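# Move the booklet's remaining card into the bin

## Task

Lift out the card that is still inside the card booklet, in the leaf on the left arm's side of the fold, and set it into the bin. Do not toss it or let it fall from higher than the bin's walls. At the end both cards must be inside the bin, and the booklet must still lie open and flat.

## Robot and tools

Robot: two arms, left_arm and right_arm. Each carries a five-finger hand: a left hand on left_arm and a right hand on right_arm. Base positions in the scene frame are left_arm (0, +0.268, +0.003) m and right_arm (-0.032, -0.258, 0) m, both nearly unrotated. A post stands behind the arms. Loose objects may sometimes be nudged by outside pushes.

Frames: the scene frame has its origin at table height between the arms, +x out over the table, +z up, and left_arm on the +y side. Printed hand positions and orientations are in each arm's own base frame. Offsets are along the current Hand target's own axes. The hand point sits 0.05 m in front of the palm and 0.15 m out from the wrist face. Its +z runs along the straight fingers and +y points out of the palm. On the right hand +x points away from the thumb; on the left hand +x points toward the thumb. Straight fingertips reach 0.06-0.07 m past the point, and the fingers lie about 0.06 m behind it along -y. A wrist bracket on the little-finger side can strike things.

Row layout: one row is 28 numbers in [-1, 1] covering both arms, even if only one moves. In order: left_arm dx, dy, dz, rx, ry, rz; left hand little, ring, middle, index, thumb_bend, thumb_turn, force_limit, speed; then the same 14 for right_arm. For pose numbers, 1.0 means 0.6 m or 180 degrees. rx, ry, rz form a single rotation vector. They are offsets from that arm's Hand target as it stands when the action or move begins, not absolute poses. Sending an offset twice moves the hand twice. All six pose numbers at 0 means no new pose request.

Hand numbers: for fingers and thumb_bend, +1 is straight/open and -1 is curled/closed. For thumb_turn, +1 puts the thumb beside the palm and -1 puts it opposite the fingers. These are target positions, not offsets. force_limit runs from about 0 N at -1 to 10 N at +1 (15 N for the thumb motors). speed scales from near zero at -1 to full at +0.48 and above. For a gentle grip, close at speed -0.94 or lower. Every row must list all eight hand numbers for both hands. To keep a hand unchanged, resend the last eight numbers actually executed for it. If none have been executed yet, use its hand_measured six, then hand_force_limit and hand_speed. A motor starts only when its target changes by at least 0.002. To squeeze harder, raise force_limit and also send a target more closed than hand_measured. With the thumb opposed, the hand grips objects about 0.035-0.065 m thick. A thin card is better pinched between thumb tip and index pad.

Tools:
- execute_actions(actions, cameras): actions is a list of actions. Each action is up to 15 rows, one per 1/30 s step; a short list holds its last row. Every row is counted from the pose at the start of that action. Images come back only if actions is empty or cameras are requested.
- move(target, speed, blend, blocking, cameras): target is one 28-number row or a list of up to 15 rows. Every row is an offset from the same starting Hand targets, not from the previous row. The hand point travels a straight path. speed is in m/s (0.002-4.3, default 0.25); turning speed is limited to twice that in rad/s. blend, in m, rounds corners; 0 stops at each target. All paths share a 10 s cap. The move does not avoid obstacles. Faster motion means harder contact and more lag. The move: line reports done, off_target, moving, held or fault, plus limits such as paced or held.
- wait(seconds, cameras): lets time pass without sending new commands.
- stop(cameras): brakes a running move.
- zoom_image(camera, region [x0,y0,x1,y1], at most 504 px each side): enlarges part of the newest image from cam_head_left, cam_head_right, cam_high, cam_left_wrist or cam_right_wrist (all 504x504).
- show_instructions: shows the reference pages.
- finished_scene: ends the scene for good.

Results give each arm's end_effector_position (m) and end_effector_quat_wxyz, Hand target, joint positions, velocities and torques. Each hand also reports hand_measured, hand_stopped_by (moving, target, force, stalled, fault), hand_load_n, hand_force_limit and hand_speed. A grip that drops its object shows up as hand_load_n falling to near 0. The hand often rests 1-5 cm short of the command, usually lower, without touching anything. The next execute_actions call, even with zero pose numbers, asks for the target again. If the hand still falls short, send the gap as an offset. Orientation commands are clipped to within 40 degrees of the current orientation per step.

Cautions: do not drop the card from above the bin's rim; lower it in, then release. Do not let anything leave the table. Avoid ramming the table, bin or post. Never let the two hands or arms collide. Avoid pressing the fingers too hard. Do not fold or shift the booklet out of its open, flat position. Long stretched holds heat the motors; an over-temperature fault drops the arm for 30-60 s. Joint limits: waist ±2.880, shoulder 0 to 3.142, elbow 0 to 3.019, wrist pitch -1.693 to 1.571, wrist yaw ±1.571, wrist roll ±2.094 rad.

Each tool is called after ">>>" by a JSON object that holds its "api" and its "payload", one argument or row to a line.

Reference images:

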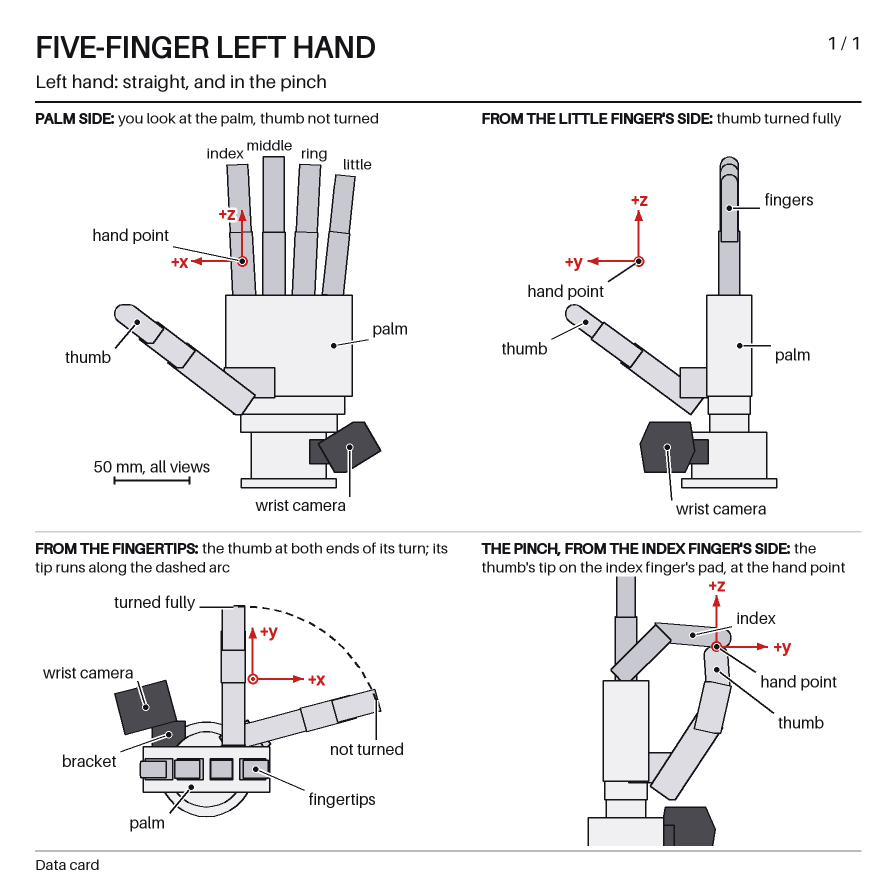

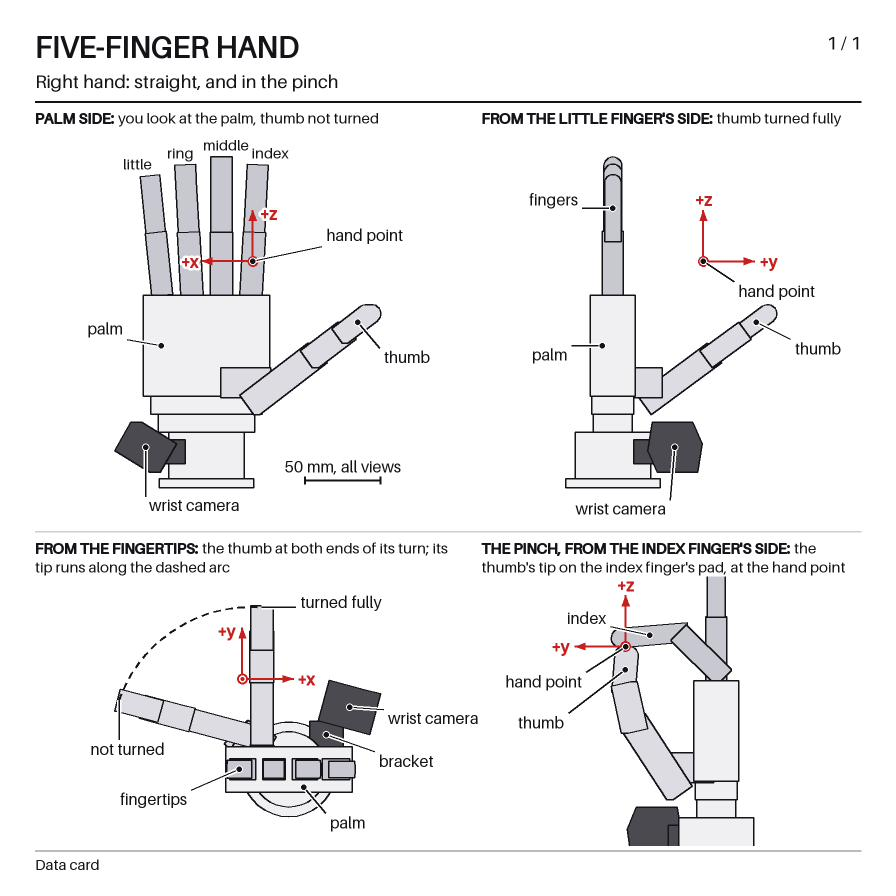

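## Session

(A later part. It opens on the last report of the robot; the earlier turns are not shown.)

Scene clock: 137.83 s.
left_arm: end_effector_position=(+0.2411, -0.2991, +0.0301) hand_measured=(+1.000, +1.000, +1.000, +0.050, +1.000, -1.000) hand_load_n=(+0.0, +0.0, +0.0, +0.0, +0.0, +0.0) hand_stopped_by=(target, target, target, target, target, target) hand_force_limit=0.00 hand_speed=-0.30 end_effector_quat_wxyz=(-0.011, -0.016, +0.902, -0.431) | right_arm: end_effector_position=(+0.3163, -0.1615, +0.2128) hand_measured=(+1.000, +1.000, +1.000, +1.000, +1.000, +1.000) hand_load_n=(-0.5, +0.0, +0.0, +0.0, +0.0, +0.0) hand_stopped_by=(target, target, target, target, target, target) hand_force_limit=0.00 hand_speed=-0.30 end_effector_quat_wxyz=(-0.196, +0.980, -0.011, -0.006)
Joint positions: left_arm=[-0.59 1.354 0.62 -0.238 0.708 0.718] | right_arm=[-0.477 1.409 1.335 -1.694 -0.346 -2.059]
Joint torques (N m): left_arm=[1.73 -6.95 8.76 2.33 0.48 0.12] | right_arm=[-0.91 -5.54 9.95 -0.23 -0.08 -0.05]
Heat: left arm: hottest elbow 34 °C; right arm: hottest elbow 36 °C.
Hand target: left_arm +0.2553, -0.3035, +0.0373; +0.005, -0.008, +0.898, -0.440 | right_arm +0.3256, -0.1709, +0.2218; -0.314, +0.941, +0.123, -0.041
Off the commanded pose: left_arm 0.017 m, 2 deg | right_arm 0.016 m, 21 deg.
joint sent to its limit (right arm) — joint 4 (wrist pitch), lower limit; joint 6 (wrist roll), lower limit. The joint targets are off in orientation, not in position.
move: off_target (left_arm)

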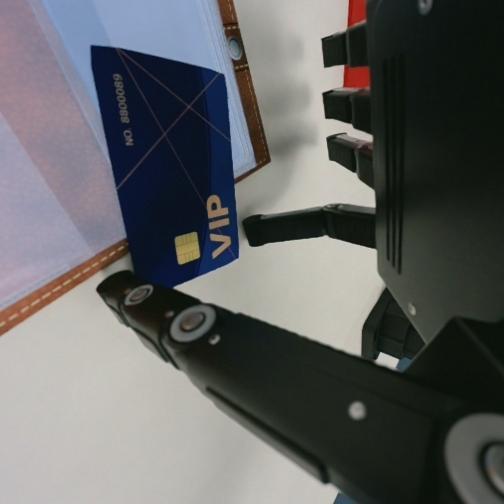

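>>> {"api": "move", "payload": {
  "target": [
    [0.0001,0.0125,0.0099,0,0,0,1,1,1,0.05,1,-1,0,-0.3,0,0,0,0,0,0,1,1,1,1,1,1,0,-0.3]
  ],
  "speed": 0.05,
  "cameras": ["cam_left_wrist"]
}}

>>> {"api": "zoom_image", "payload": {
  "camera": "cam_left_wrist",
  "region": [0, 50, 300, 350]
}}

Scene clock: 138.67 s.
left_arm: end_effector_position=(+0.2466, -0.3028, +0.0283) hand_measured=(+1.000, +1.000, +1.000, +0.050, +1.000, -1.000) hand_load_n=(+0.0, +0.0, +0.0, +0.0, +0.0, +0.0) hand_stopped_by=(target, target, target, target, target, target) hand_force_limit=0.00 hand_speed=-0.30 end_effector_quat_wxyz=(-0.003, -0.012, +0.899, -0.437) | right_arm: end_effector_position=(+0.3163, -0.1615, +0.2128) hand_measured=(+1.000, +1.000, +1.000, +1.000, +1.000, +1.000) hand_load_n=(+0.0, +0.0, +0.0, +0.0, +0.0, -0.5) hand_stopped_by=(target, target, target, target, target, target) hand_force_limit=0.00 hand_speed=-0.30 end_effector_quat_wxyz=(-0.196, +0.980, -0.011, -0.006)
Joint positions: left_arm=[-0.59 1.367 0.62 -0.203 0.708 0.718] | right_arm=[-0.477 1.409 1.335 -1.694 -0.346 -2.059]
Joint torques (N m): left_arm=[1.73 -6.18 7.83 2.25 0.47 0.11] | right_arm=[-0.97 -5.54 9.96 -0.23 -0.08 -0.06]
Heat: left arm: hottest elbow 34 °C; right arm: hottest elbow 36 °C.
Hand target: left_arm +0.2553, -0.3036, +0.0277; +0.005, -0.008, +0.898, -0.440 | right_arm +0.3256, -0.1709, +0.2218; -0.314, +0.941, +0.123, -0.041
Off the commanded pose: left_arm 0.009 m, 1 deg | right_arm 0.016 m, 21 deg.
joint sent to its limit (right arm) — joint 4 (wrist pitch), lower limit; joint 6 (wrist roll), lower limit. The joint targets are off in orientation, not in position.
move: done

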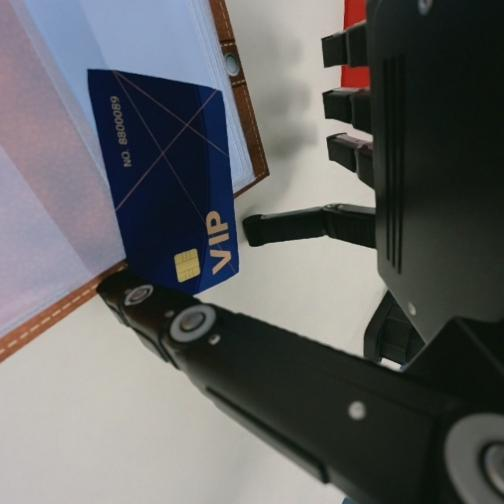

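Scaled by 1.680.

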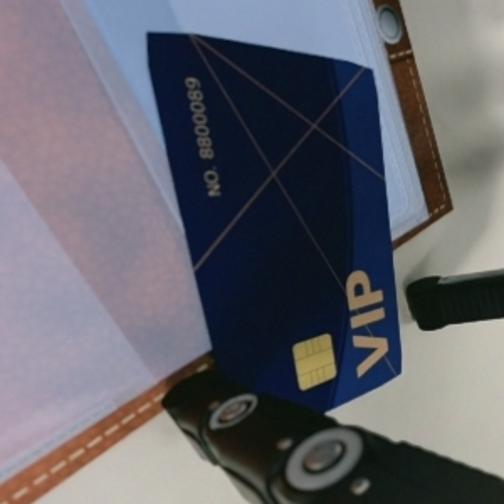

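>>> {"api": "move", "payload": {
  "target": [
    [0.016,0.0037,0.0027,0,0,0,1,1,1,0.05,1,-1,0,-0.3,0,0,0,0,0,0,1,1,1,1,1,1,0,-0.3]
  ],
  "speed": 0.05,
  "cameras": ["cam_left_wrist"]
}}

>>> {"api": "zoom_image", "payload": {
  "camera": "cam_left_wrist",
  "region": [0, 50, 300, 350]
}}

Scene clock: 139.50 s.
left_arm: end_effector_position=(+0.2483, -0.3033, +0.0269) hand_measured=(+1.000, +1.000, +1.000, +0.050, +1.000, -1.000) hand_load_n=(+0.0, +0.0, -0.5, +0.0, +0.0, +0.5) hand_stopped_by=(target, target, target, target, target, target) hand_force_limit=0.00 hand_speed=-0.30 end_effector_quat_wxyz=(+0.004, -0.010, +0.898, -0.440) | right_arm: end_effector_position=(+0.3163, -0.1615, +0.2128) hand_measured=(+1.000, +1.000, +1.000, +1.000, +1.000, +1.000) hand_load_n=(+0.0, +0.0, +0.0, +0.0, +0.0, +0.0) hand_stopped_by=(target, target, target, target, target, target) hand_force_limit=0.00 hand_speed=-0.30 end_effector_quat_wxyz=(-0.196, +0.980, -0.011, -0.006)
Joint positions: left_arm=[-0.59 1.367 0.611 -0.178 0.705 0.718] | right_arm=[-0.477 1.409 1.335 -1.694 -0.346 -2.059]
Joint torques (N m): left_arm=[0.32 -7.3 6.53 2.14 0.26 -0.06] | right_arm=[-0.91 -5.48 9.96 -0.25 -0.08 -0.05]
Heat: left arm: hottest elbow 34 °C; right arm: hottest elbow 36 °C.
Hand target: left_arm +0.2456, -0.3036, +0.0249; +0.005, -0.008, +0.898, -0.440 | right_arm +0.3256, -0.1709, +0.2218; -0.314, +0.941, +0.123, -0.041
Off the commanded pose: left_arm 0.003 m, 0 deg | right_arm 0.016 m, 21 deg.
joint sent to its limit (right arm) — joint 4 (wrist pitch), lower limit; joint 6 (wrist roll), lower limit. The joint targets are off in orientation, not in position.
move: done

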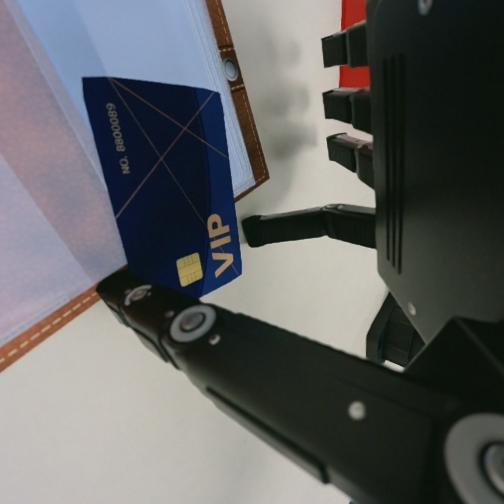

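Scaled by 1.680.

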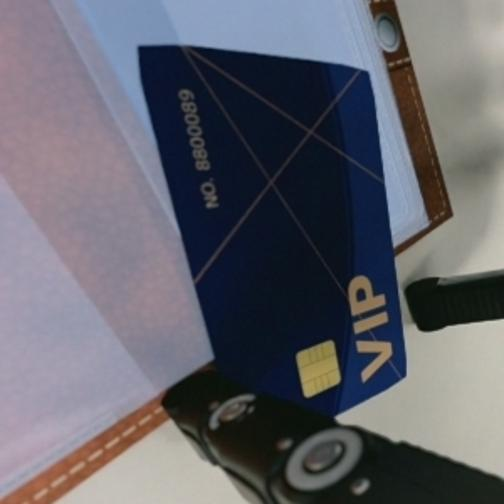

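>>> {"api": "move", "payload": {
  "target": [
    [0.0155,-0.0165,-0.0115,0,0,0,1,1,1,0.05,1,-1,0,-0.3,0,0,0,0,0,0,1,1,1,1,1,1,0,-0.3]
  ],
  "speed": 0.08,
  "cameras": ["cam_left_wrist"]
}}

>>> {"api": "zoom_image", "payload": {
  "camera": "cam_left_wrist",
  "region": [0, 50, 300, 350]
}}

Scene clock: 140.47 s.
left_arm: end_effector_position=(+0.2417, -0.3024, +0.0343) hand_measured=(+1.000, +1.000, +1.000, +0.050, +1.000, -1.000) hand_load_n=(+0.0, +0.0, +0.0, +0.0, +0.0, +0.0) hand_stopped_by=(target, target, target, target, target, target) hand_force_limit=0.00 hand_speed=-0.30 end_effector_quat_wxyz=(+0.009, -0.006, +0.898, -0.440) | right_arm: end_effector_position=(+0.3163, -0.1615, +0.2128) hand_measured=(+1.000, +1.000, +1.000, +1.000, +1.000, +1.000) hand_load_n=(+0.5, +0.0, +0.0, +0.0, +0.0, +0.0) hand_stopped_by=(target, target, target, target, target, target) hand_force_limit=0.00 hand_speed=-0.30 end_effector_quat_wxyz=(-0.196, +0.980, -0.011, -0.006)
Joint positions: left_arm=[-0.603 1.327 0.599 -0.193 0.692 0.713] | right_arm=[-0.477 1.409 1.335 -1.694 -0.346 -2.059]
Joint torques (N m): left_arm=[-0.15 -7.71 7.15 1.51 0.31 -0.19] | right_arm=[-0.91 -5.48 9.96 -0.24 -0.08 -0.06]
Heat: left arm: hottest elbow 34 °C; right arm: hottest elbow 37 °C.
Hand target: left_arm +0.2364, -0.3045, +0.0370; +0.005, -0.008, +0.898, -0.440 | right_arm +0.3256, -0.1709, +0.2218; -0.314, +0.941, +0.123, -0.041
Off the commanded pose: left_arm 0.006 m, 1 deg | right_arm 0.016 m, 21 deg.
joint sent to its limit (right arm) — joint 4 (wrist pitch), lower limit; joint 6 (wrist roll), lower limit. The joint targets are off in orientation, not in position.
move: done

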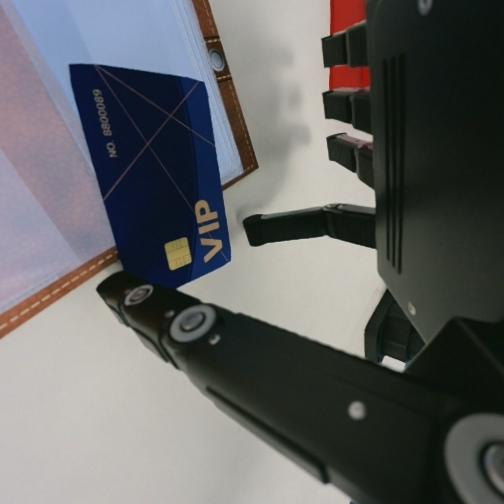

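Scaled by 1.680.

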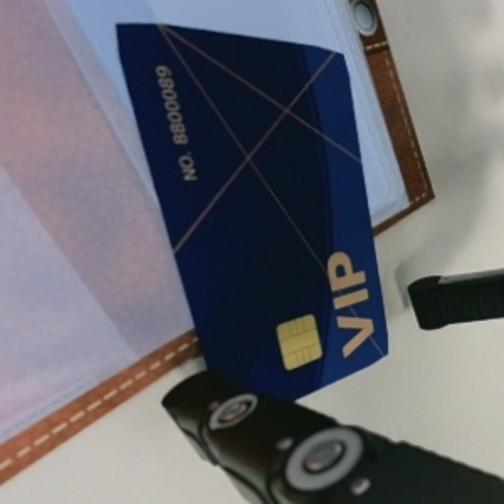

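>>> {"api": "move", "payload": {
  "target": [
    [-0.0003,0.0161,-0.0043,0,0,0,1,1,1,0.05,1,-1,0,-0.3,0,0,0,0,0,0,1,1,1,1,1,1,0,-0.3]
  ],
  "speed": 0.08,
  "cameras": ["cam_left_wrist"]
}}

>>> {"api": "zoom_image", "payload": {
  "camera": "cam_left_wrist",
  "region": [0, 50, 300, 350]
}}

Scene clock: 146.17 s.
left_arm: end_effector_position=(+0.2339, -0.2986, +0.0289) hand_measured=(+1.000, +1.000, +1.000, +0.050, +1.000, -1.000) hand_load_n=(+0.0, +0.0, +0.0, +0.0, +0.0, +0.0) hand_stopped_by=(target, target, target, target, target, target) hand_force_limit=0.00 hand_speed=-0.30 end_effector_quat_wxyz=(+0.000, -0.008, +0.899, -0.438) | right_arm: end_effector_position=(+0.3163, -0.1615, +0.2128) hand_measured=(+1.000, +1.000, +1.000, +1.000, +1.000, +1.000) hand_load_n=(+0.0, +0.0, +0.0, +0.0, +0.0, +0.0) hand_stopped_by=(target, target, target, target, target, target) hand_force_limit=0.00 hand_speed=-0.30 end_effector_quat_wxyz=(-0.196, +0.980, -0.011, -0.006)
Joint positions: left_arm=[-0.603 1.327 0.583 -0.194 0.7 0.713] | right_arm=[-0.477 1.409 1.335 -1.694 -0.346 -2.059]
Joint torques (N m): left_arm=[1.61 -7.3 6.93 1.76 0.47 0.02] | right_arm=[-0.85 -5.48 9.95 -0.23 -0.08 -0.05]
Heat: left arm: hottest elbow 33 °C; right arm: hottest elbow 37 °C.
Hand target: left_arm +0.2365, -0.2966, +0.0311; +0.005, -0.008, +0.898, -0.440 | right_arm +0.3256, -0.1709, +0.2218; -0.314, +0.941, +0.123, -0.041
Off the commanded pose: left_arm 0.004 m, 1 deg | right_arm 0.016 m, 21 deg.
joint sent to its limit (right arm) — joint 4 (wrist pitch), lower limit; joint 6 (wrist roll), lower limit. The joint targets are off in orientation, not in position.
move: done

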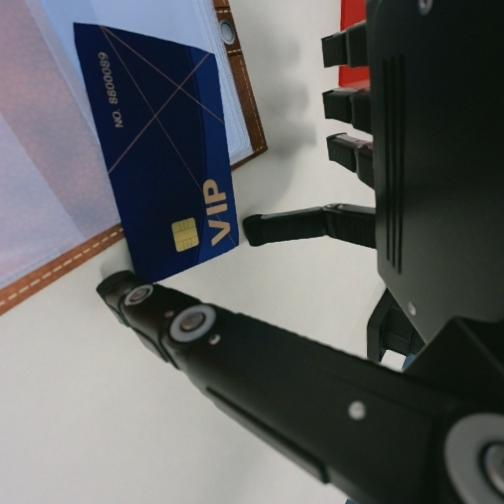

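Scaled by 1.680.

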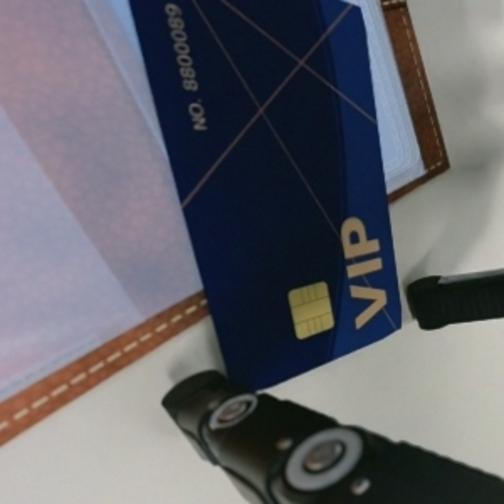

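>>> {"api": "move", "payload": {
  "target": [
    [-0.0108,0.0037,0.0027,0,0,0,1,1,1,0.05,1,-1,0,-0.3,0,0,0,0,0,0,1,1,1,1,1,1,0,-0.3]
  ],
  "speed": 0.05,
  "cameras": ["cam_left_wrist"]
}}

>>> {"api": "zoom_image", "payload": {
  "camera": "cam_left_wrist",
  "region": [0, 50, 300, 350]
}}

Scene clock: 146.93 s.
left_arm: end_effector_position=(+0.2357, -0.2971, +0.0293) hand_measured=(+1.000, +1.000, +1.000, +0.050, +1.000, -1.000) hand_load_n=(+0.0, +0.0, +0.0, +0.0, +0.0, +0.0) hand_stopped_by=(target, target, target, target, target, target) hand_force_limit=0.00 hand_speed=-0.30 end_effector_quat_wxyz=(+0.000, -0.009, +0.898, -0.440) | right_arm: end_effector_position=(+0.3163, -0.1615, +0.2128) hand_measured=(+1.000, +1.000, +1.000, +1.000, +1.000, +1.000) hand_load_n=(-0.5, +0.0, +0.0, +0.0, -0.5, +0.0) hand_stopped_by=(target, target, target, target, target, target) hand_force_limit=0.00 hand_speed=-0.30 end_effector_quat_wxyz=(-0.196, +0.980, -0.011, -0.006)
Joint positions: left_arm=[-0.594 1.327 0.583 -0.194 0.707 0.716] | right_arm=[-0.477 1.409 1.335 -1.694 -0.346 -2.059]
Joint torques (N m): left_arm=[1.85 -5.6 7.91 1.84 0.44 0.11] | right_arm=[-0.91 -5.48 9.95 -0.24 -0.08 -0.05]
Heat: left arm: hottest elbow 33 °C; right arm: hottest elbow 37 °C.
Hand target: left_arm +0.2430, -0.2963, +0.0282; +0.005, -0.008, +0.898, -0.440 | right_arm +0.3256, -0.1709, +0.2218; -0.314, +0.941, +0.123, -0.041
Off the commanded pose: left_arm 0.007 m, 1 deg | right_arm 0.016 m, 21 deg.
joint sent to its limit (right arm) — joint 4 (wrist pitch), lower limit; joint 6 (wrist roll), lower limit. The joint targets are off in orientation, not in position.
move: done

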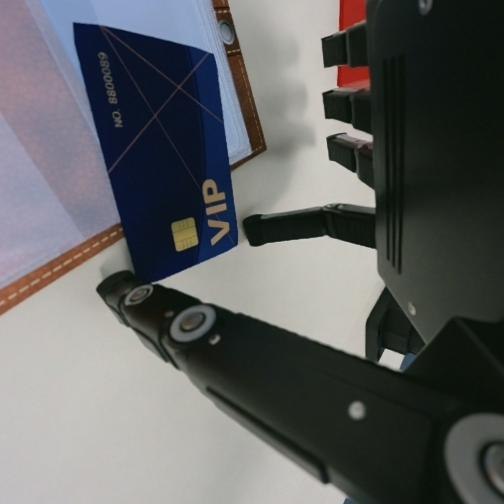

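Scaled by 1.680.

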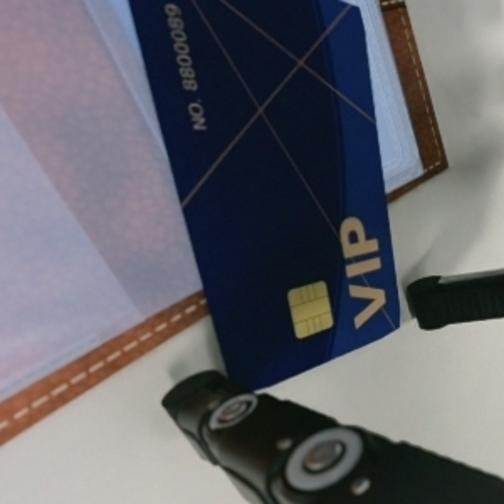

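>>> {"api": "move", "payload": {
  "target": [
    [-0.0115,0.0045,0.0035,0,0,0,1,1,1,0.05,1,-1,0,-0.3,0,0,0,0,0,0,1,1,1,1,1,1,0,-0.3]
  ],
  "speed": 0.05,
  "cameras": ["cam_left_wrist"]
}}

>>> {"api": "zoom_image", "payload": {
  "camera": "cam_left_wrist",
  "region": [0, 50, 300, 350]
}}

Scene clock: 147.60 s.
left_arm: end_effector_position=(+0.2357, -0.2957, +0.0267) hand_measured=(+1.000, +1.000, +1.000, +0.050, +1.000, -1.000) hand_load_n=(+0.0, +0.0, +0.0, +0.0, +0.0, +0.0) hand_stopped_by=(target, target, target, target, target, target) hand_force_limit=0.00 hand_speed=-0.30 end_effector_quat_wxyz=(-0.006, -0.011, +0.897, -0.442) | right_arm: end_effector_position=(+0.3163, -0.1615, +0.2128) hand_measured=(+1.000, +1.000, +1.000, +1.000, +1.000, +1.000) hand_load_n=(+0.0, +0.0, +0.0, +0.0, +0.0, -0.5) hand_stopped_by=(target, target, target, target, target, target) hand_force_limit=0.00 hand_speed=-0.30 end_effector_quat_wxyz=(-0.196, +0.980, -0.011, -0.006)
Joint positions: left_arm=[-0.585 1.34 0.583 -0.192 0.723 0.72] | right_arm=[-0.477 1.409 1.335 -1.694 -0.346 -2.059]
Joint torques (N m): left_arm=[2.02 -4.84 8.73 1.91 0.18 0.22] | right_arm=[-0.85 -5.48 9.96 -0.24 -0.08 -0.06]
Heat: left arm: hottest elbow 33 °C; right arm: hottest elbow 37 °C.
Hand target: left_arm +0.2499, -0.2963, +0.0249; +0.005, -0.008, +0.898, -0.440 | right_arm +0.3256, -0.1709, +0.2218; -0.314, +0.941, +0.123, -0.041
Off the commanded pose: left_arm 0.014 m, 1 deg | right_arm 0.016 m, 21 deg.
joint sent to its limit (right arm) — joint 4 (wrist pitch), lower limit; joint 6 (wrist roll), lower limit. The joint targets are off in orientation, not in position.
move: off_target (left_arm)

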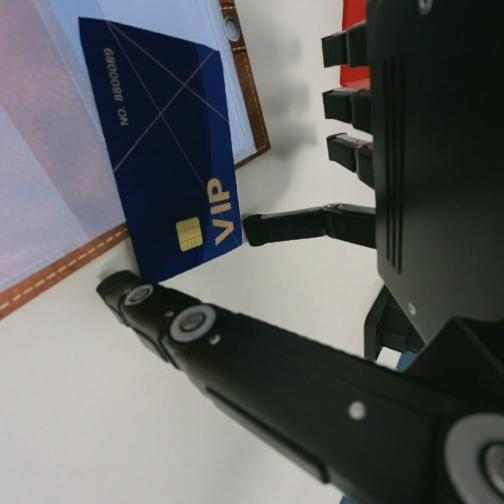

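Scaled by 1.680.

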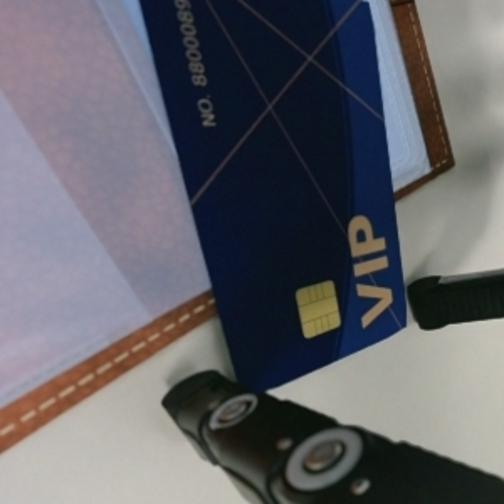

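>>> {"api": "move", "payload": {
  "target": [
    [-0.003,-0.0105,-0.0083,0,0,0,1,1,1,0.05,1,-1,0,-0.3,0,0,0,0,0,0,1,1,1,1,1,1,0,-0.3]
  ],
  "speed": 0.05,
  "cameras": ["cam_left_wrist"]
}}

>>> {"api": "zoom_image", "payload": {
  "camera": "cam_left_wrist",
  "region": [0, 50, 300, 350]
}}

Scene clock: 148.53 s.
left_arm: end_effector_position=(+0.2359, -0.2944, +0.0273) hand_measured=(+1.000, +1.000, +1.000, +0.050, +1.000, -1.000) hand_load_n=(+0.0, +0.0, +0.0, +0.0, +0.0, +0.0) hand_stopped_by=(target, target, target, target, target, target) hand_force_limit=0.00 hand_speed=-0.30 end_effector_quat_wxyz=(-0.009, -0.012, +0.898, -0.439) | right_arm: end_effector_position=(+0.3163, -0.1615, +0.2128) hand_measured=(+1.000, +1.000, +1.000, +1.000, +1.000, +1.000) hand_load_n=(+0.0, +0.0, +0.0, +0.0, +0.0, +0.0) hand_stopped_by=(target, target, target, target, target, target) hand_force_limit=0.00 hand_speed=-0.30 end_effector_quat_wxyz=(-0.196, +0.980, -0.011, -0.006)
Joint positions: left_arm=[-0.581 1.34 0.588 -0.21 0.724 0.725] | right_arm=[-0.477 1.409 1.335 -1.694 -0.346 -2.059]
Joint torques (N m): left_arm=[2.02 -6.18 9.4 1.35 0.19 0.18] | right_arm=[-0.91 -5.48 9.96 -0.24 -0.08 -0.05]
Heat: left arm: hottest elbow 33 °C; right arm: hottest elbow 37 °C.
Hand target: left_arm +0.2516, -0.2961, +0.0329; +0.005, -0.008, +0.898, -0.440 | right_arm +0.3256, -0.1709, +0.2218; -0.314, +0.941, +0.123, -0.041
Off the commanded pose: left_arm 0.017 m, 2 deg | right_arm 0.016 m, 21 deg.
joint sent to its limit (right arm) — joint 4 (wrist pitch), lower limit; joint 6 (wrist roll), lower limit. The joint targets are off in orientation, not in position.
move: off_target (left_arm)

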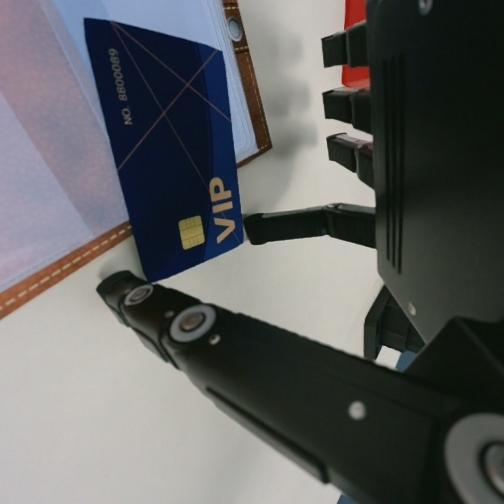

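Scaled by 1.680.

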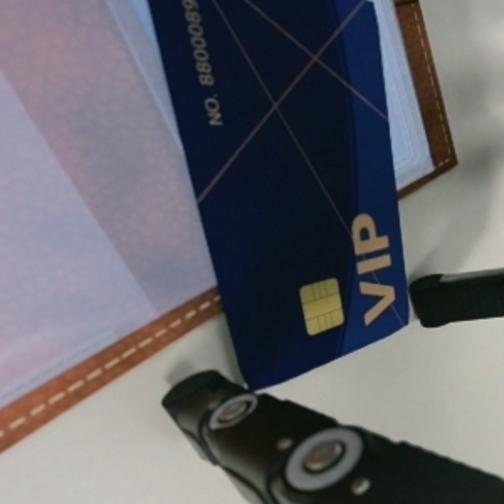

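>>> {"api": "move", "payload": {
  "target": [
    [-0.003,-0.0262,-0.0207,0.0128,0,0,1,1,1,0.05,0.89,-1,0,-0.5,0,0,0,0,0,0,1,1,1,1,1,1,0,-0.3]
  ],
  "speed": 0.08,
  "cameras": ["cam_left_wrist"]
}}

>>> {"api": "zoom_image", "payload": {
  "camera": "cam_left_wrist",
  "region": [0, 50, 300, 350]
}}

Scene clock: 150.27 s.
left_arm: end_effector_position=(+0.2347, -0.2897, +0.0364) hand_measured=(+1.000, +1.000, +1.000, +0.050, +0.890, -1.000) hand_load_n=(+0.0, +0.0, +0.0, +0.0, +0.0, +0.0) hand_stopped_by=(target, target, target, target, target, target) hand_force_limit=0.00 hand_speed=-0.50 end_effector_quat_wxyz=(-0.015, -0.018, +0.894, -0.447) | right_arm: end_effector_position=(+0.3163, -0.1615, +0.2128) hand_measured=(+1.000, +1.000, +1.000, +1.000, +1.000, +1.000) hand_load_n=(+0.0, +0.0, +0.0, +0.0, +0.0, +0.0) hand_stopped_by=(target, target, target, target, target, target) hand_force_limit=0.00 hand_speed=-0.30 end_effector_quat_wxyz=(-0.196, +0.980, -0.011, -0.006)
Joint positions: left_arm=[-0.559 1.315 0.589 -0.241 0.754 0.727] | right_arm=[-0.477 1.409 1.335 -1.694 -0.346 -2.059]
Joint torques (N m): left_arm=[1.85 -7.47 10.06 1.47 0.5 0.11] | right_arm=[-0.91 -5.48 9.96 -0.23 -0.08 -0.06]
Heat: left arm: hottest elbow 33 °C; right arm: hottest elbow 38 °C.
Hand target: left_arm +0.2535, -0.2958, +0.0529; +0.005, -0.008, +0.889, -0.458 | right_arm +0.3256, -0.1709, +0.2218; -0.314, +0.941, +0.123, -0.041
Off the commanded pose: left_arm 0.026 m, 3 deg | right_arm 0.016 m, 21 deg.
joint sent to its limit (right arm) — joint 4 (wrist pitch), lower limit; joint 6 (wrist roll), lower limit. The joint targets are off in orientation, not in position.
move: off_target (left_arm)

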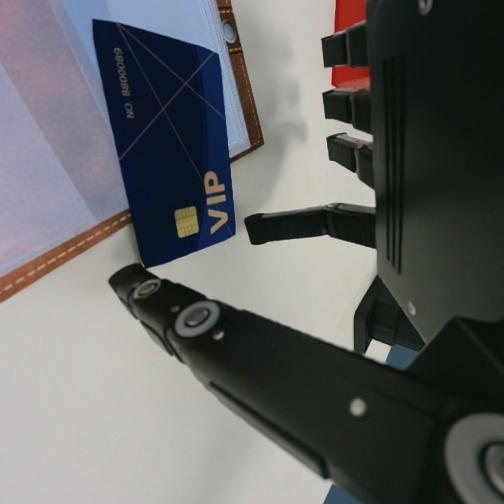

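Scaled by 1.680.

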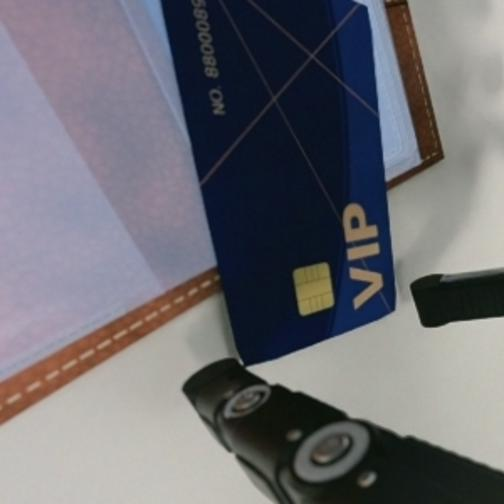

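>>> {"api": "move", "payload": {
  "target": [
    [0.026,0.02,0.0202,0,0,0,1,1,1,0.05,0.89,-1,0,-0.5,0,0,0,0,0,0,1,1,1,1,1,1,0,-0.3]
  ],
  "speed": 0.08,
  "cameras": ["cam_left_wrist"]
}}

Scene clock: 151.93 s.
left_arm: end_effector_position=(+0.2405, -0.2950, +0.0352) hand_measured=(+1.000, +1.000, +1.000, +0.050, +0.890, -1.000) hand_load_n=(+0.0, -0.5, +0.0, +0.0, +0.0, +0.0) hand_stopped_by=(target, target, target, target, target, target) hand_force_limit=0.00 hand_speed=-0.50 end_effector_quat_wxyz=(+0.006, -0.008, +0.890, -0.456) | right_arm: end_effector_position=(+0.3163, -0.1615, +0.2128) hand_measured=(+1.000, +1.000, +1.000, +1.000, +1.000, +1.000) hand_load_n=(+0.0, -0.5, +0.0, +0.0, +0.0, +0.0) hand_stopped_by=(target, target, target, target, target, target) hand_force_limit=0.00 hand_speed=-0.30 end_effector_quat_wxyz=(-0.196, +0.980, -0.011, -0.006)
Joint positions: left_arm=[-0.569 1.315 0.574 -0.172 0.739 0.721] | right_arm=[-0.477 1.409 1.335 -1.694 -0.346 -2.059]
Joint torques (N m): left_arm=[-0.21 -6.59 7.05 2.15 0.33 -0.18] | right_arm=[-0.91 -5.48 9.96 -0.23 -0.08 -0.05]
Heat: left arm: hottest elbow 33 °C; right arm: hottest elbow 38 °C.
Hand target: left_arm +0.2379, -0.2991, +0.0360; +0.005, -0.008, +0.889, -0.458 | right_arm +0.3256, -0.1709, +0.2218; -0.314, +0.941, +0.123, -0.041
Off the commanded pose: left_arm 0.005 m, 0 deg | right_arm 0.016 m, 21 deg.
joint sent to its limit (right arm) — joint 4 (wrist pitch), lower limit; joint 6 (wrist roll), lower limit. The joint targets are off in orientation, not in position.
move: done

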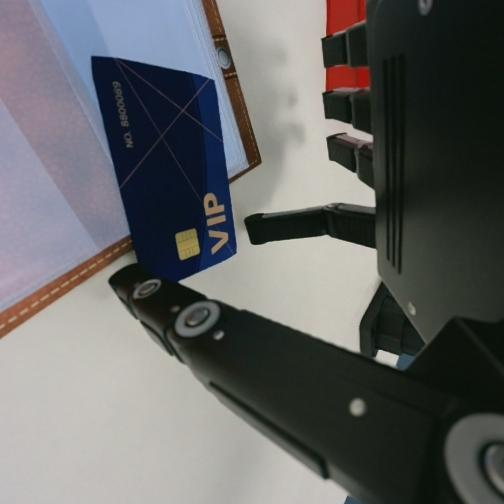

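>>> {"api": "move", "payload": {
  "target": [
    [0.0085,0.0168,0.015,0,0,0,1,1,1,0.05,0.89,-1,0,-0.5,0,0,0,0,0,0,1,1,1,1,1,1,0,-0.3]
  ],
  "speed": 0.06,
  "cameras": ["cam_left_wrist"]
}}

>>> {"api": "zoom_image", "payload": {
  "camera": "cam_left_wrist",
  "region": [0, 50, 300, 350]
}}

Scene clock: 153.03 s.
left_arm: end_effector_position=(+0.2372, -0.2975, +0.0271) hand_measured=(+1.000, +1.000, +1.000, +0.050, +0.890, -1.000) hand_load_n=(+0.0, +0.0, +0.0, +0.0, +0.0, +0.0) hand_stopped_by=(target, target, target, target, target, target) hand_force_limit=0.00 hand_speed=-0.50 end_effector_quat_wxyz=(+0.012, -0.005, +0.888, -0.459) | right_arm: end_effector_position=(+0.3163, -0.1615, +0.2128) hand_measured=(+1.000, +1.000, +1.000, +1.000, +1.000, +1.000) hand_load_n=(+0.0, +0.0, +0.0, +0.0, +0.0, +0.0) hand_stopped_by=(target, target, target, target, target, target) hand_force_limit=0.00 hand_speed=-0.30 end_effector_quat_wxyz=(-0.196, +0.980, -0.011, -0.006)
Joint positions: left_arm=[-0.581 1.326 0.549 -0.111 0.731 0.708] | right_arm=[-0.477 1.409 1.335 -1.694 -0.346 -2.059]
Joint torques (N m): left_arm=[-0.21 -5.42 6.8 2.35 0.32 -0.19] | right_arm=[-0.91 -5.48 9.96 -0.23 -0.08 -0.05]
Heat: left arm: hottest elbow 33 °C; right arm: hottest elbow 38 °C.
Hand target: left_arm +0.2330, -0.3006, +0.0226; +0.005, -0.008, +0.889, -0.458 | right_arm +0.3256, -0.1709, +0.2218; -0.314, +0.941, +0.123, -0.041
Off the commanded pose: left_arm 0.007 m, 1 deg | right_arm 0.016 m, 21 deg.
joint sent to its limit (right arm) — joint 4 (wrist pitch), lower limit; joint 6 (wrist roll), lower limit. The joint targets are off in orientation, not in position.
move: done

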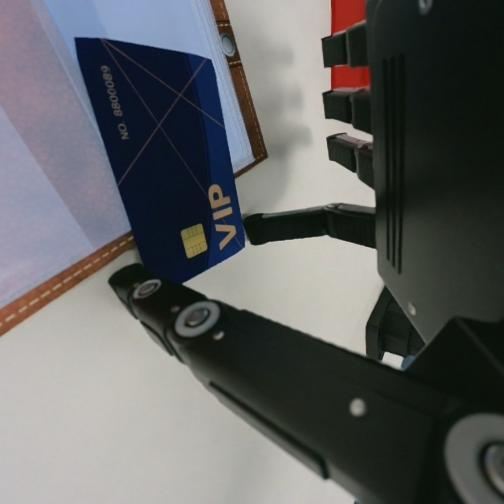

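Scaled by 1.680.

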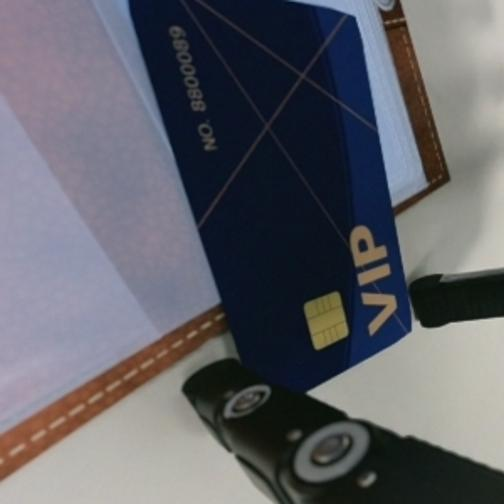

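>>> {"api": "move", "payload": {
  "target": [
    [0.0018,-0.0103,0.003,0,0,0,1,1,1,0.05,0.89,-1,0,-0.5,0,0,0,0,0,0,1,1,1,1,1,1,0,-0.3],
    [0.0018,0.0007,0.0107,0,0,0,1,1,1,0.05,0.89,-1,0,-0.5,0,0,0,0,0,0,1,1,1,1,1,1,0,-0.3]
  ],
  "speed": 0.06,
  "cameras": ["cam_left_wrist"]
}}

>>> {"api": "zoom_image", "payload": {
  "camera": "cam_left_wrist",
  "region": [0, 50, 300, 350]
}}

Scene clock: 154.77 s.
left_arm: end_effector_position=(+0.2372, -0.3034, +0.0270) hand_measured=(+1.000, +1.000, +1.000, +0.050, +0.890, -1.000) hand_load_n=(+0.0, -0.5, +0.0, +0.0, +1.0, +1.0) hand_stopped_by=(target, target, target, target, target, target) hand_force_limit=0.00 hand_speed=-0.50 end_effector_quat_wxyz=(+0.014, -0.007, +0.887, -0.462) | right_arm: end_effector_position=(+0.3163, -0.1615, +0.2128) hand_measured=(+1.000, +1.000, +1.000, +1.000, +1.000, +1.000) hand_load_n=(+0.0, +0.0, +0.0, +0.0, +0.0, +0.0) hand_stopped_by=(target, target, target, target, target, target) hand_force_limit=0.00 hand_speed=-0.30 end_effector_quat_wxyz=(-0.196, +0.980, -0.011, -0.006)
Joint positions: left_arm=[-0.596 1.333 0.549 -0.085 0.721 0.684] | right_arm=[-0.477 1.409 1.335 -1.694 -0.346 -2.059]
Joint torques (N m): left_arm=[-0.26 -4.89 6.67 2.15 0.32 -0.15] | right_arm=[-0.91 -5.48 9.96 -0.24 -0.08 -0.06]
Heat: left arm: hottest elbow 33 °C; right arm: hottest elbow 38 °C.
Hand target: left_arm +0.2319, -0.3056, +0.0187; +0.005, -0.008, +0.889, -0.458 | right_arm +0.3256, -0.1709, +0.2218; -0.314, +0.941, +0.123, -0.041
Off the commanded pose: left_arm 0.010 m, 1 deg | right_arm 0.016 m, 21 deg.
joint sent to its limit (right arm) — joint 4 (wrist pitch), lower limit; joint 6 (wrist roll), lower limit. The joint targets are off in orientation, not in position.
move: done

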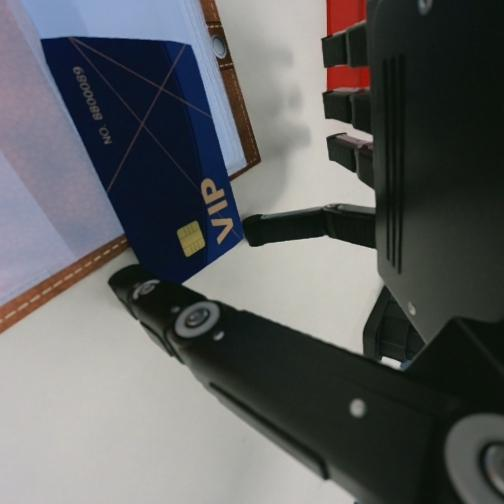

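Scaled by 1.680.

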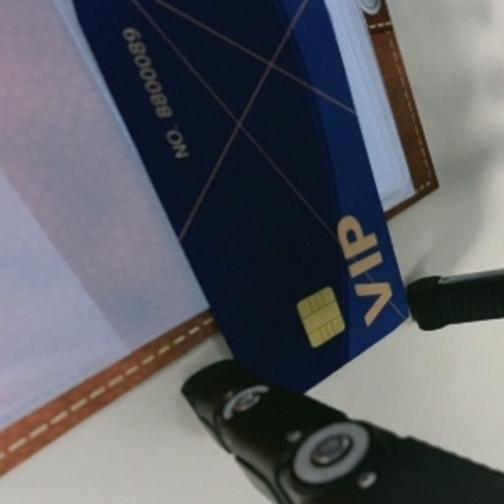

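>>> {"api": "move", "payload": {
  "target": [
    [-0.0048,-0.0283,-0.0118,0,-0.0455,-0.0319,1,1,1,0.05,0.89,-1,0,-0.5,0,0,0,0,0,0,1,1,1,1,1,1,0,-0.3]
  ],
  "speed": 0.08,
  "cameras": ["cam_left_wrist"]
}}

>>> {"api": "zoom_image", "payload": {
  "camera": "cam_left_wrist",
  "region": [0, 50, 300, 350]
}}

Scene clock: 157.33 s.
left_arm: end_effector_position=(+0.2371, -0.3050, +0.0317) hand_measured=(+1.000, +1.000, +1.000, +0.050, +0.890, -1.000) hand_load_n=(+0.0, +0.0, +0.0, +0.0, +0.0, +0.0) hand_stopped_by=(target, target, target, target, target, target) hand_force_limit=0.00 hand_speed=-0.50 end_effector_quat_wxyz=(+0.044, -0.086, +0.888, -0.449) | right_arm: end_effector_position=(+0.3163, -0.1615, +0.2128) hand_measured=(+1.000, +1.000, +1.000, +1.000, +1.000, +1.000) hand_load_n=(+0.0, +0.0, +0.0, +0.0, +0.0, +0.0) hand_stopped_by=(target, target, target, target, target, target) hand_force_limit=0.00 hand_speed=-0.30 end_effector_quat_wxyz=(-0.196, +0.980, -0.011, -0.006)
Joint positions: left_arm=[-0.635 1.274 0.508 -0.019 0.575 0.497] | right_arm=[-0.477 1.409 1.335 -1.694 -0.346 -2.059]
Joint torques (N m): left_arm=[-0.26 -7 7.04 2.51 0.2 -0.2] | right_arm=[-0.85 -5.48 9.96 -0.24 -0.08 -0.06]
Heat: left arm: hottest elbow 33 °C; right arm: hottest elbow 38 °C.
Hand target: left_arm +0.2348, -0.3097, +0.0365; +0.045, -0.085, +0.885, -0.456 | right_arm +0.3256, -0.1709, +0.2218; -0.314, +0.941, +0.123, -0.041
Off the commanded pose: left_arm 0.007 m, 1 deg | right_arm 0.016 m, 21 deg.
joint sent to its limit (right arm) — joint 4 (wrist pitch), lower limit; joint 6 (wrist roll), lower limit. The joint targets are off in orientation, not in position.
move: done

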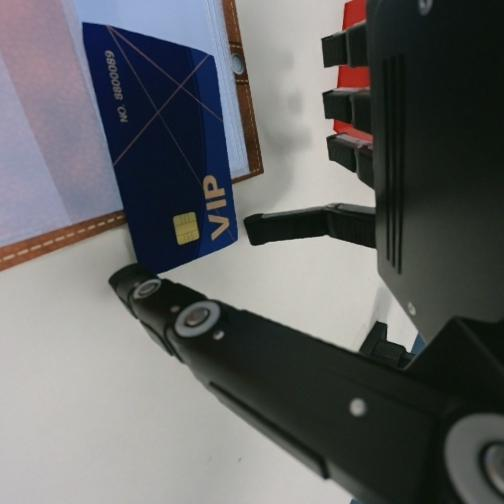

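Scaled by 1.680.

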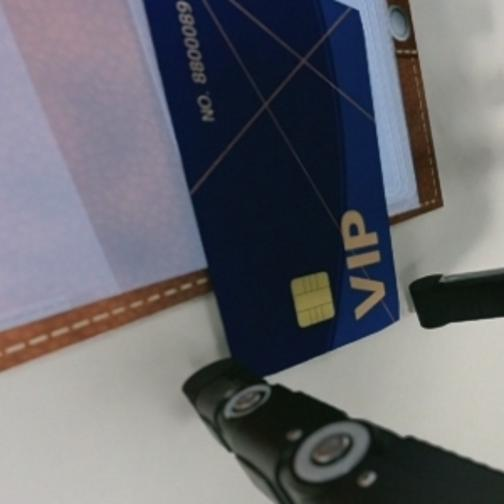

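>>> {"api": "move", "payload": {
  "target": [
    [-0.003,-0.0117,0.005,0,0,0,1,1,1,0.05,0.89,-1,0,-0.5,0,0,0,0,0,0,1,1,1,1,1,1,0,-0.3]
  ],
  "speed": 0.08,
  "cameras": ["cam_left_wrist"]
}}

>>> {"api": "zoom_image", "payload": {
  "camera": "cam_left_wrist",
  "region": [0, 50, 300, 350]
}}

Scene clock: 158.47 s.
left_arm: end_effector_position=(+0.2346, -0.3070, +0.0314) hand_measured=(+1.000, +1.000, +1.000, +0.050, +0.890, -1.000) hand_load_n=(+0.0, +0.0, +0.0, +0.0, +0.0, +0.0) hand_stopped_by=(target, target, target, target, target, target) hand_force_limit=0.00 hand_speed=-0.50 end_effector_quat_wxyz=(+0.042, -0.087, +0.889, -0.448) | right_arm: end_effector_position=(+0.3163, -0.1615, +0.2128) hand_measured=(+1.000, +1.000, +1.000, +1.000, +1.000, +1.000) hand_load_n=(+0.0, +0.0, +0.0, +0.0, +0.0, +0.0) hand_stopped_by=(target, target, target, target, target, target) hand_force_limit=0.00 hand_speed=-0.30 end_effector_quat_wxyz=(-0.196, +0.980, -0.011, -0.006)
Joint positions: left_arm=[-0.646 1.274 0.508 -0.019 0.568 0.489] | right_arm=[-0.477 1.409 1.335 -1.694 -0.346 -2.059]
Joint torques (N m): left_arm=[-0.15 -6.48 8.46 2.18 0.2 -0.16] | right_arm=[-0.85 -5.48 9.95 -0.25 -0.08 -0.06]
Heat: left arm: hottest elbow 33 °C; right arm: hottest elbow 38 °C.
Hand target: left_arm +0.2378, -0.3157, +0.0405; +0.045, -0.085, +0.885, -0.456 | right_arm +0.3256, -0.1709, +0.2218; -0.314, +0.941, +0.123, -0.041
Off the commanded pose: left_arm 0.013 m, 1 deg | right_arm 0.016 m, 21 deg.
joint sent to its limit (right arm) — joint 4 (wrist pitch), lower limit; joint 6 (wrist roll), lower limit. The joint targets are off in orientation, not in position.
move: off_target (left_arm)

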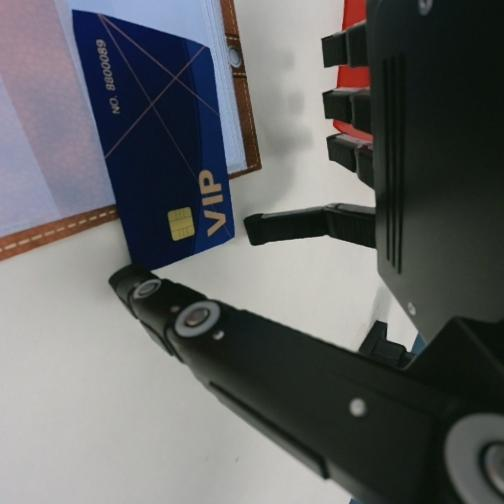

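Scaled by 1.680.

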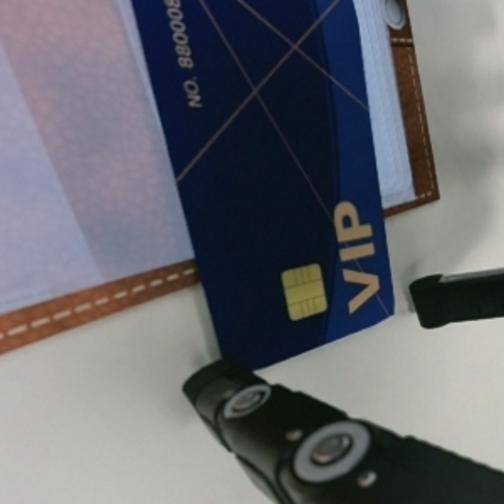

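>>> {"api": "move", "payload": {
  "target": [
    [0.0033,0.0313,0.0135,0,0,0,1,1,1,0.05,0.89,-1,0,-0.5,0,0,0,0,0,0,1,1,1,1,1,1,0,-0.3]
  ],
  "speed": 0.06,
  "cameras": ["cam_left_wrist"]
}}

>>> {"api": "zoom_image", "payload": {
  "camera": "cam_left_wrist",
  "region": [0, 50, 300, 350]
}}

Scene clock: 160.27 s.
left_arm: end_effector_position=(+0.2394, -0.3114, +0.0278) hand_measured=(+1.000, +1.000, +1.000, +0.050, +0.890, -1.000) hand_load_n=(+0.0, +0.0, +0.0, +0.0, +0.5, +0.0) hand_stopped_by=(target, target, target, target, target, target) hand_force_limit=0.00 hand_speed=-0.50 end_effector_quat_wxyz=(+0.052, -0.081, +0.883, -0.459) | right_arm: end_effector_position=(+0.3163, -0.1615, +0.2128) hand_measured=(+1.000, +1.000, +1.000, +1.000, +1.000, +1.000) hand_load_n=(+0.0, +0.0, +0.0, +0.0, -0.5, +0.0) hand_stopped_by=(target, target, target, target, target, target) hand_force_limit=0.00 hand_speed=-0.30 end_effector_quat_wxyz=(-0.196, +0.980, -0.011, -0.006)
Joint positions: left_arm=[-0.646 1.295 0.495 0.052 0.571 0.487] | right_arm=[-0.477 1.409 1.335 -1.694 -0.346 -2.059]
Joint torques (N m): left_arm=[0.21 -4.84 6.57 2.48 0.18 -0.14] | right_arm=[-0.85 -5.48 9.95 -0.24 -0.08 -0.05]
Heat: left arm: hottest elbow 33 °C; right arm: hottest elbow 38 °C.
Hand target: left_arm +0.2352, -0.3119, +0.0205; +0.045, -0.085, +0.885, -0.456 | right_arm +0.3256, -0.1709, +0.2218; -0.314, +0.941, +0.123, -0.041
Off the commanded pose: left_arm 0.009 m, 1 deg | right_arm 0.016 m, 21 deg.
joint sent to its limit (right arm) — joint 4 (wrist pitch), lower limit; joint 6 (wrist roll), lower limit. The joint targets are off in orientation, not in position.
move: done

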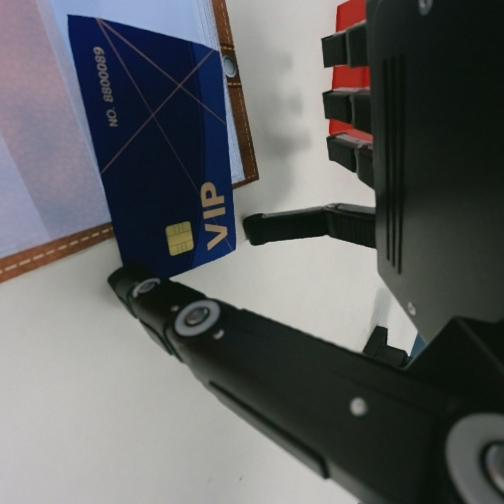

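Scaled by 1.680.

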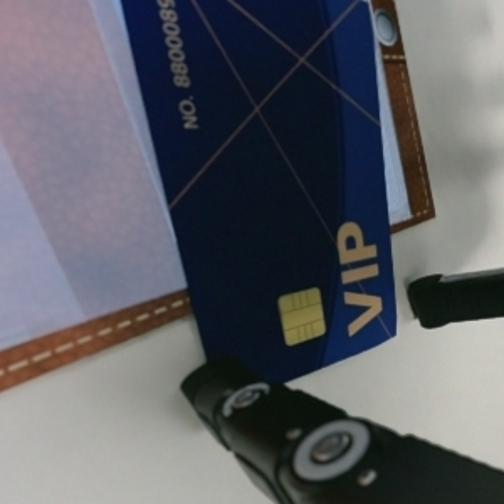

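>>> {"api": "move", "payload": {
  "target": [
    [-0.0005,-0.0165,-0.0115,0,0,0,1,1,1,0.05,0.89,-1,0,-0.5,0,0,0,0,0,0,1,1,1,1,1,1,0,-0.3],
    [0.0015,-0.012,-0.0135,0,0,0,1,1,1,0.05,0.89,-1,0,-0.5,0,0,0,0,0,0,1,1,1,1,1,1,0,-0.3],
    [-0.0003,0.0024,-0.0035,0,0,0,1,1,1,0.05,0.89,-1,0,-0.5,0,0,0,0,0,0,1,1,1,1,1,1,0,-0.3]
  ],
  "speed": 0.06,
  "cameras": ["cam_left_wrist"]
}}

>>> {"api": "zoom_image", "payload": {
  "camera": "cam_left_wrist",
  "region": [0, 50, 300, 350]
}}

Scene clock: 162.67 s.
left_arm: end_effector_position=(+0.2374, -0.3102, +0.0278) hand_measured=(+1.000, +1.000, +1.000, +0.050, +0.890, -1.000) hand_load_n=(+0.0, +0.0, +0.0, +0.0, +0.0, +0.5) hand_stopped_by=(target, target, target, target, target, target) hand_force_limit=0.00 hand_speed=-0.50 end_effector_quat_wxyz=(+0.051, -0.081, +0.883, -0.459) | right_arm: end_effector_position=(+0.3163, -0.1615, +0.2128) hand_measured=(+1.000, +1.000, +1.000, +1.000, +1.000, +1.000) hand_load_n=(+0.0, +0.0, -0.5, +0.0, +0.0, -0.5) hand_stopped_by=(target, target, target, target, target, target) hand_force_limit=0.00 hand_speed=-0.30 end_effector_quat_wxyz=(-0.196, +0.980, -0.011, -0.006)
Joint positions: left_arm=[-0.646 1.29 0.491 0.048 0.573 0.487] | right_arm=[-0.477 1.409 1.335 -1.694 -0.346 -2.059]
Joint torques (N m): left_arm=[0.79 -4.72 6.63 2.52 0.28 -0.09] | right_arm=[-0.91 -5.48 9.95 -0.24 -0.08 -0.06]
Heat: left arm: hottest elbow 33 °C; right arm: hottest elbow 38 °C.
Hand target: left_arm +0.2349, -0.3094, +0.0206; +0.046, -0.085, +0.885, -0.456 | right_arm +0.3256, -0.1709, +0.2218; -0.314, +0.941, +0.123, -0.041
Off the commanded pose: left_arm 0.008 m, 1 deg | right_arm 0.016 m, 21 deg.
joint sent to its limit (right arm) — joint 4 (wrist pitch), lower limit; joint 6 (wrist roll), lower limit. The joint targets are off in orientation, not in position.
move: done

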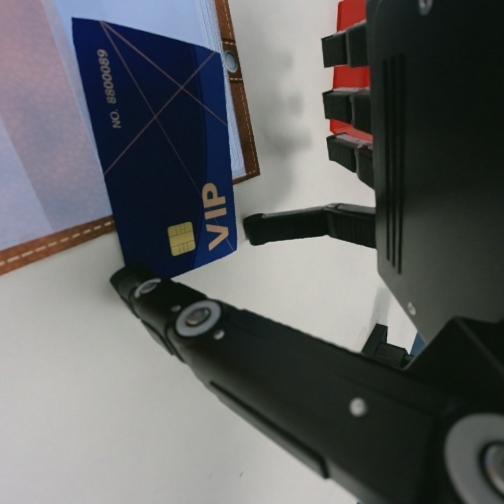

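Scaled by 1.680.

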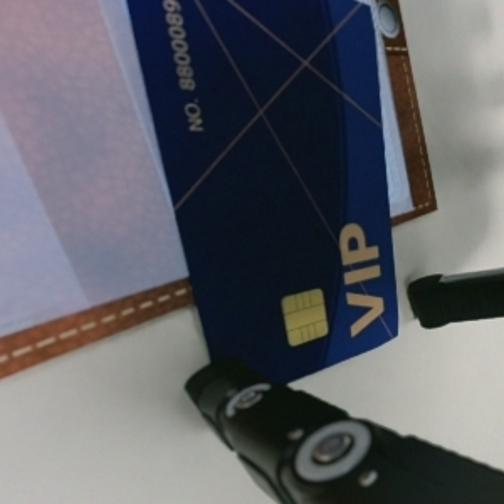

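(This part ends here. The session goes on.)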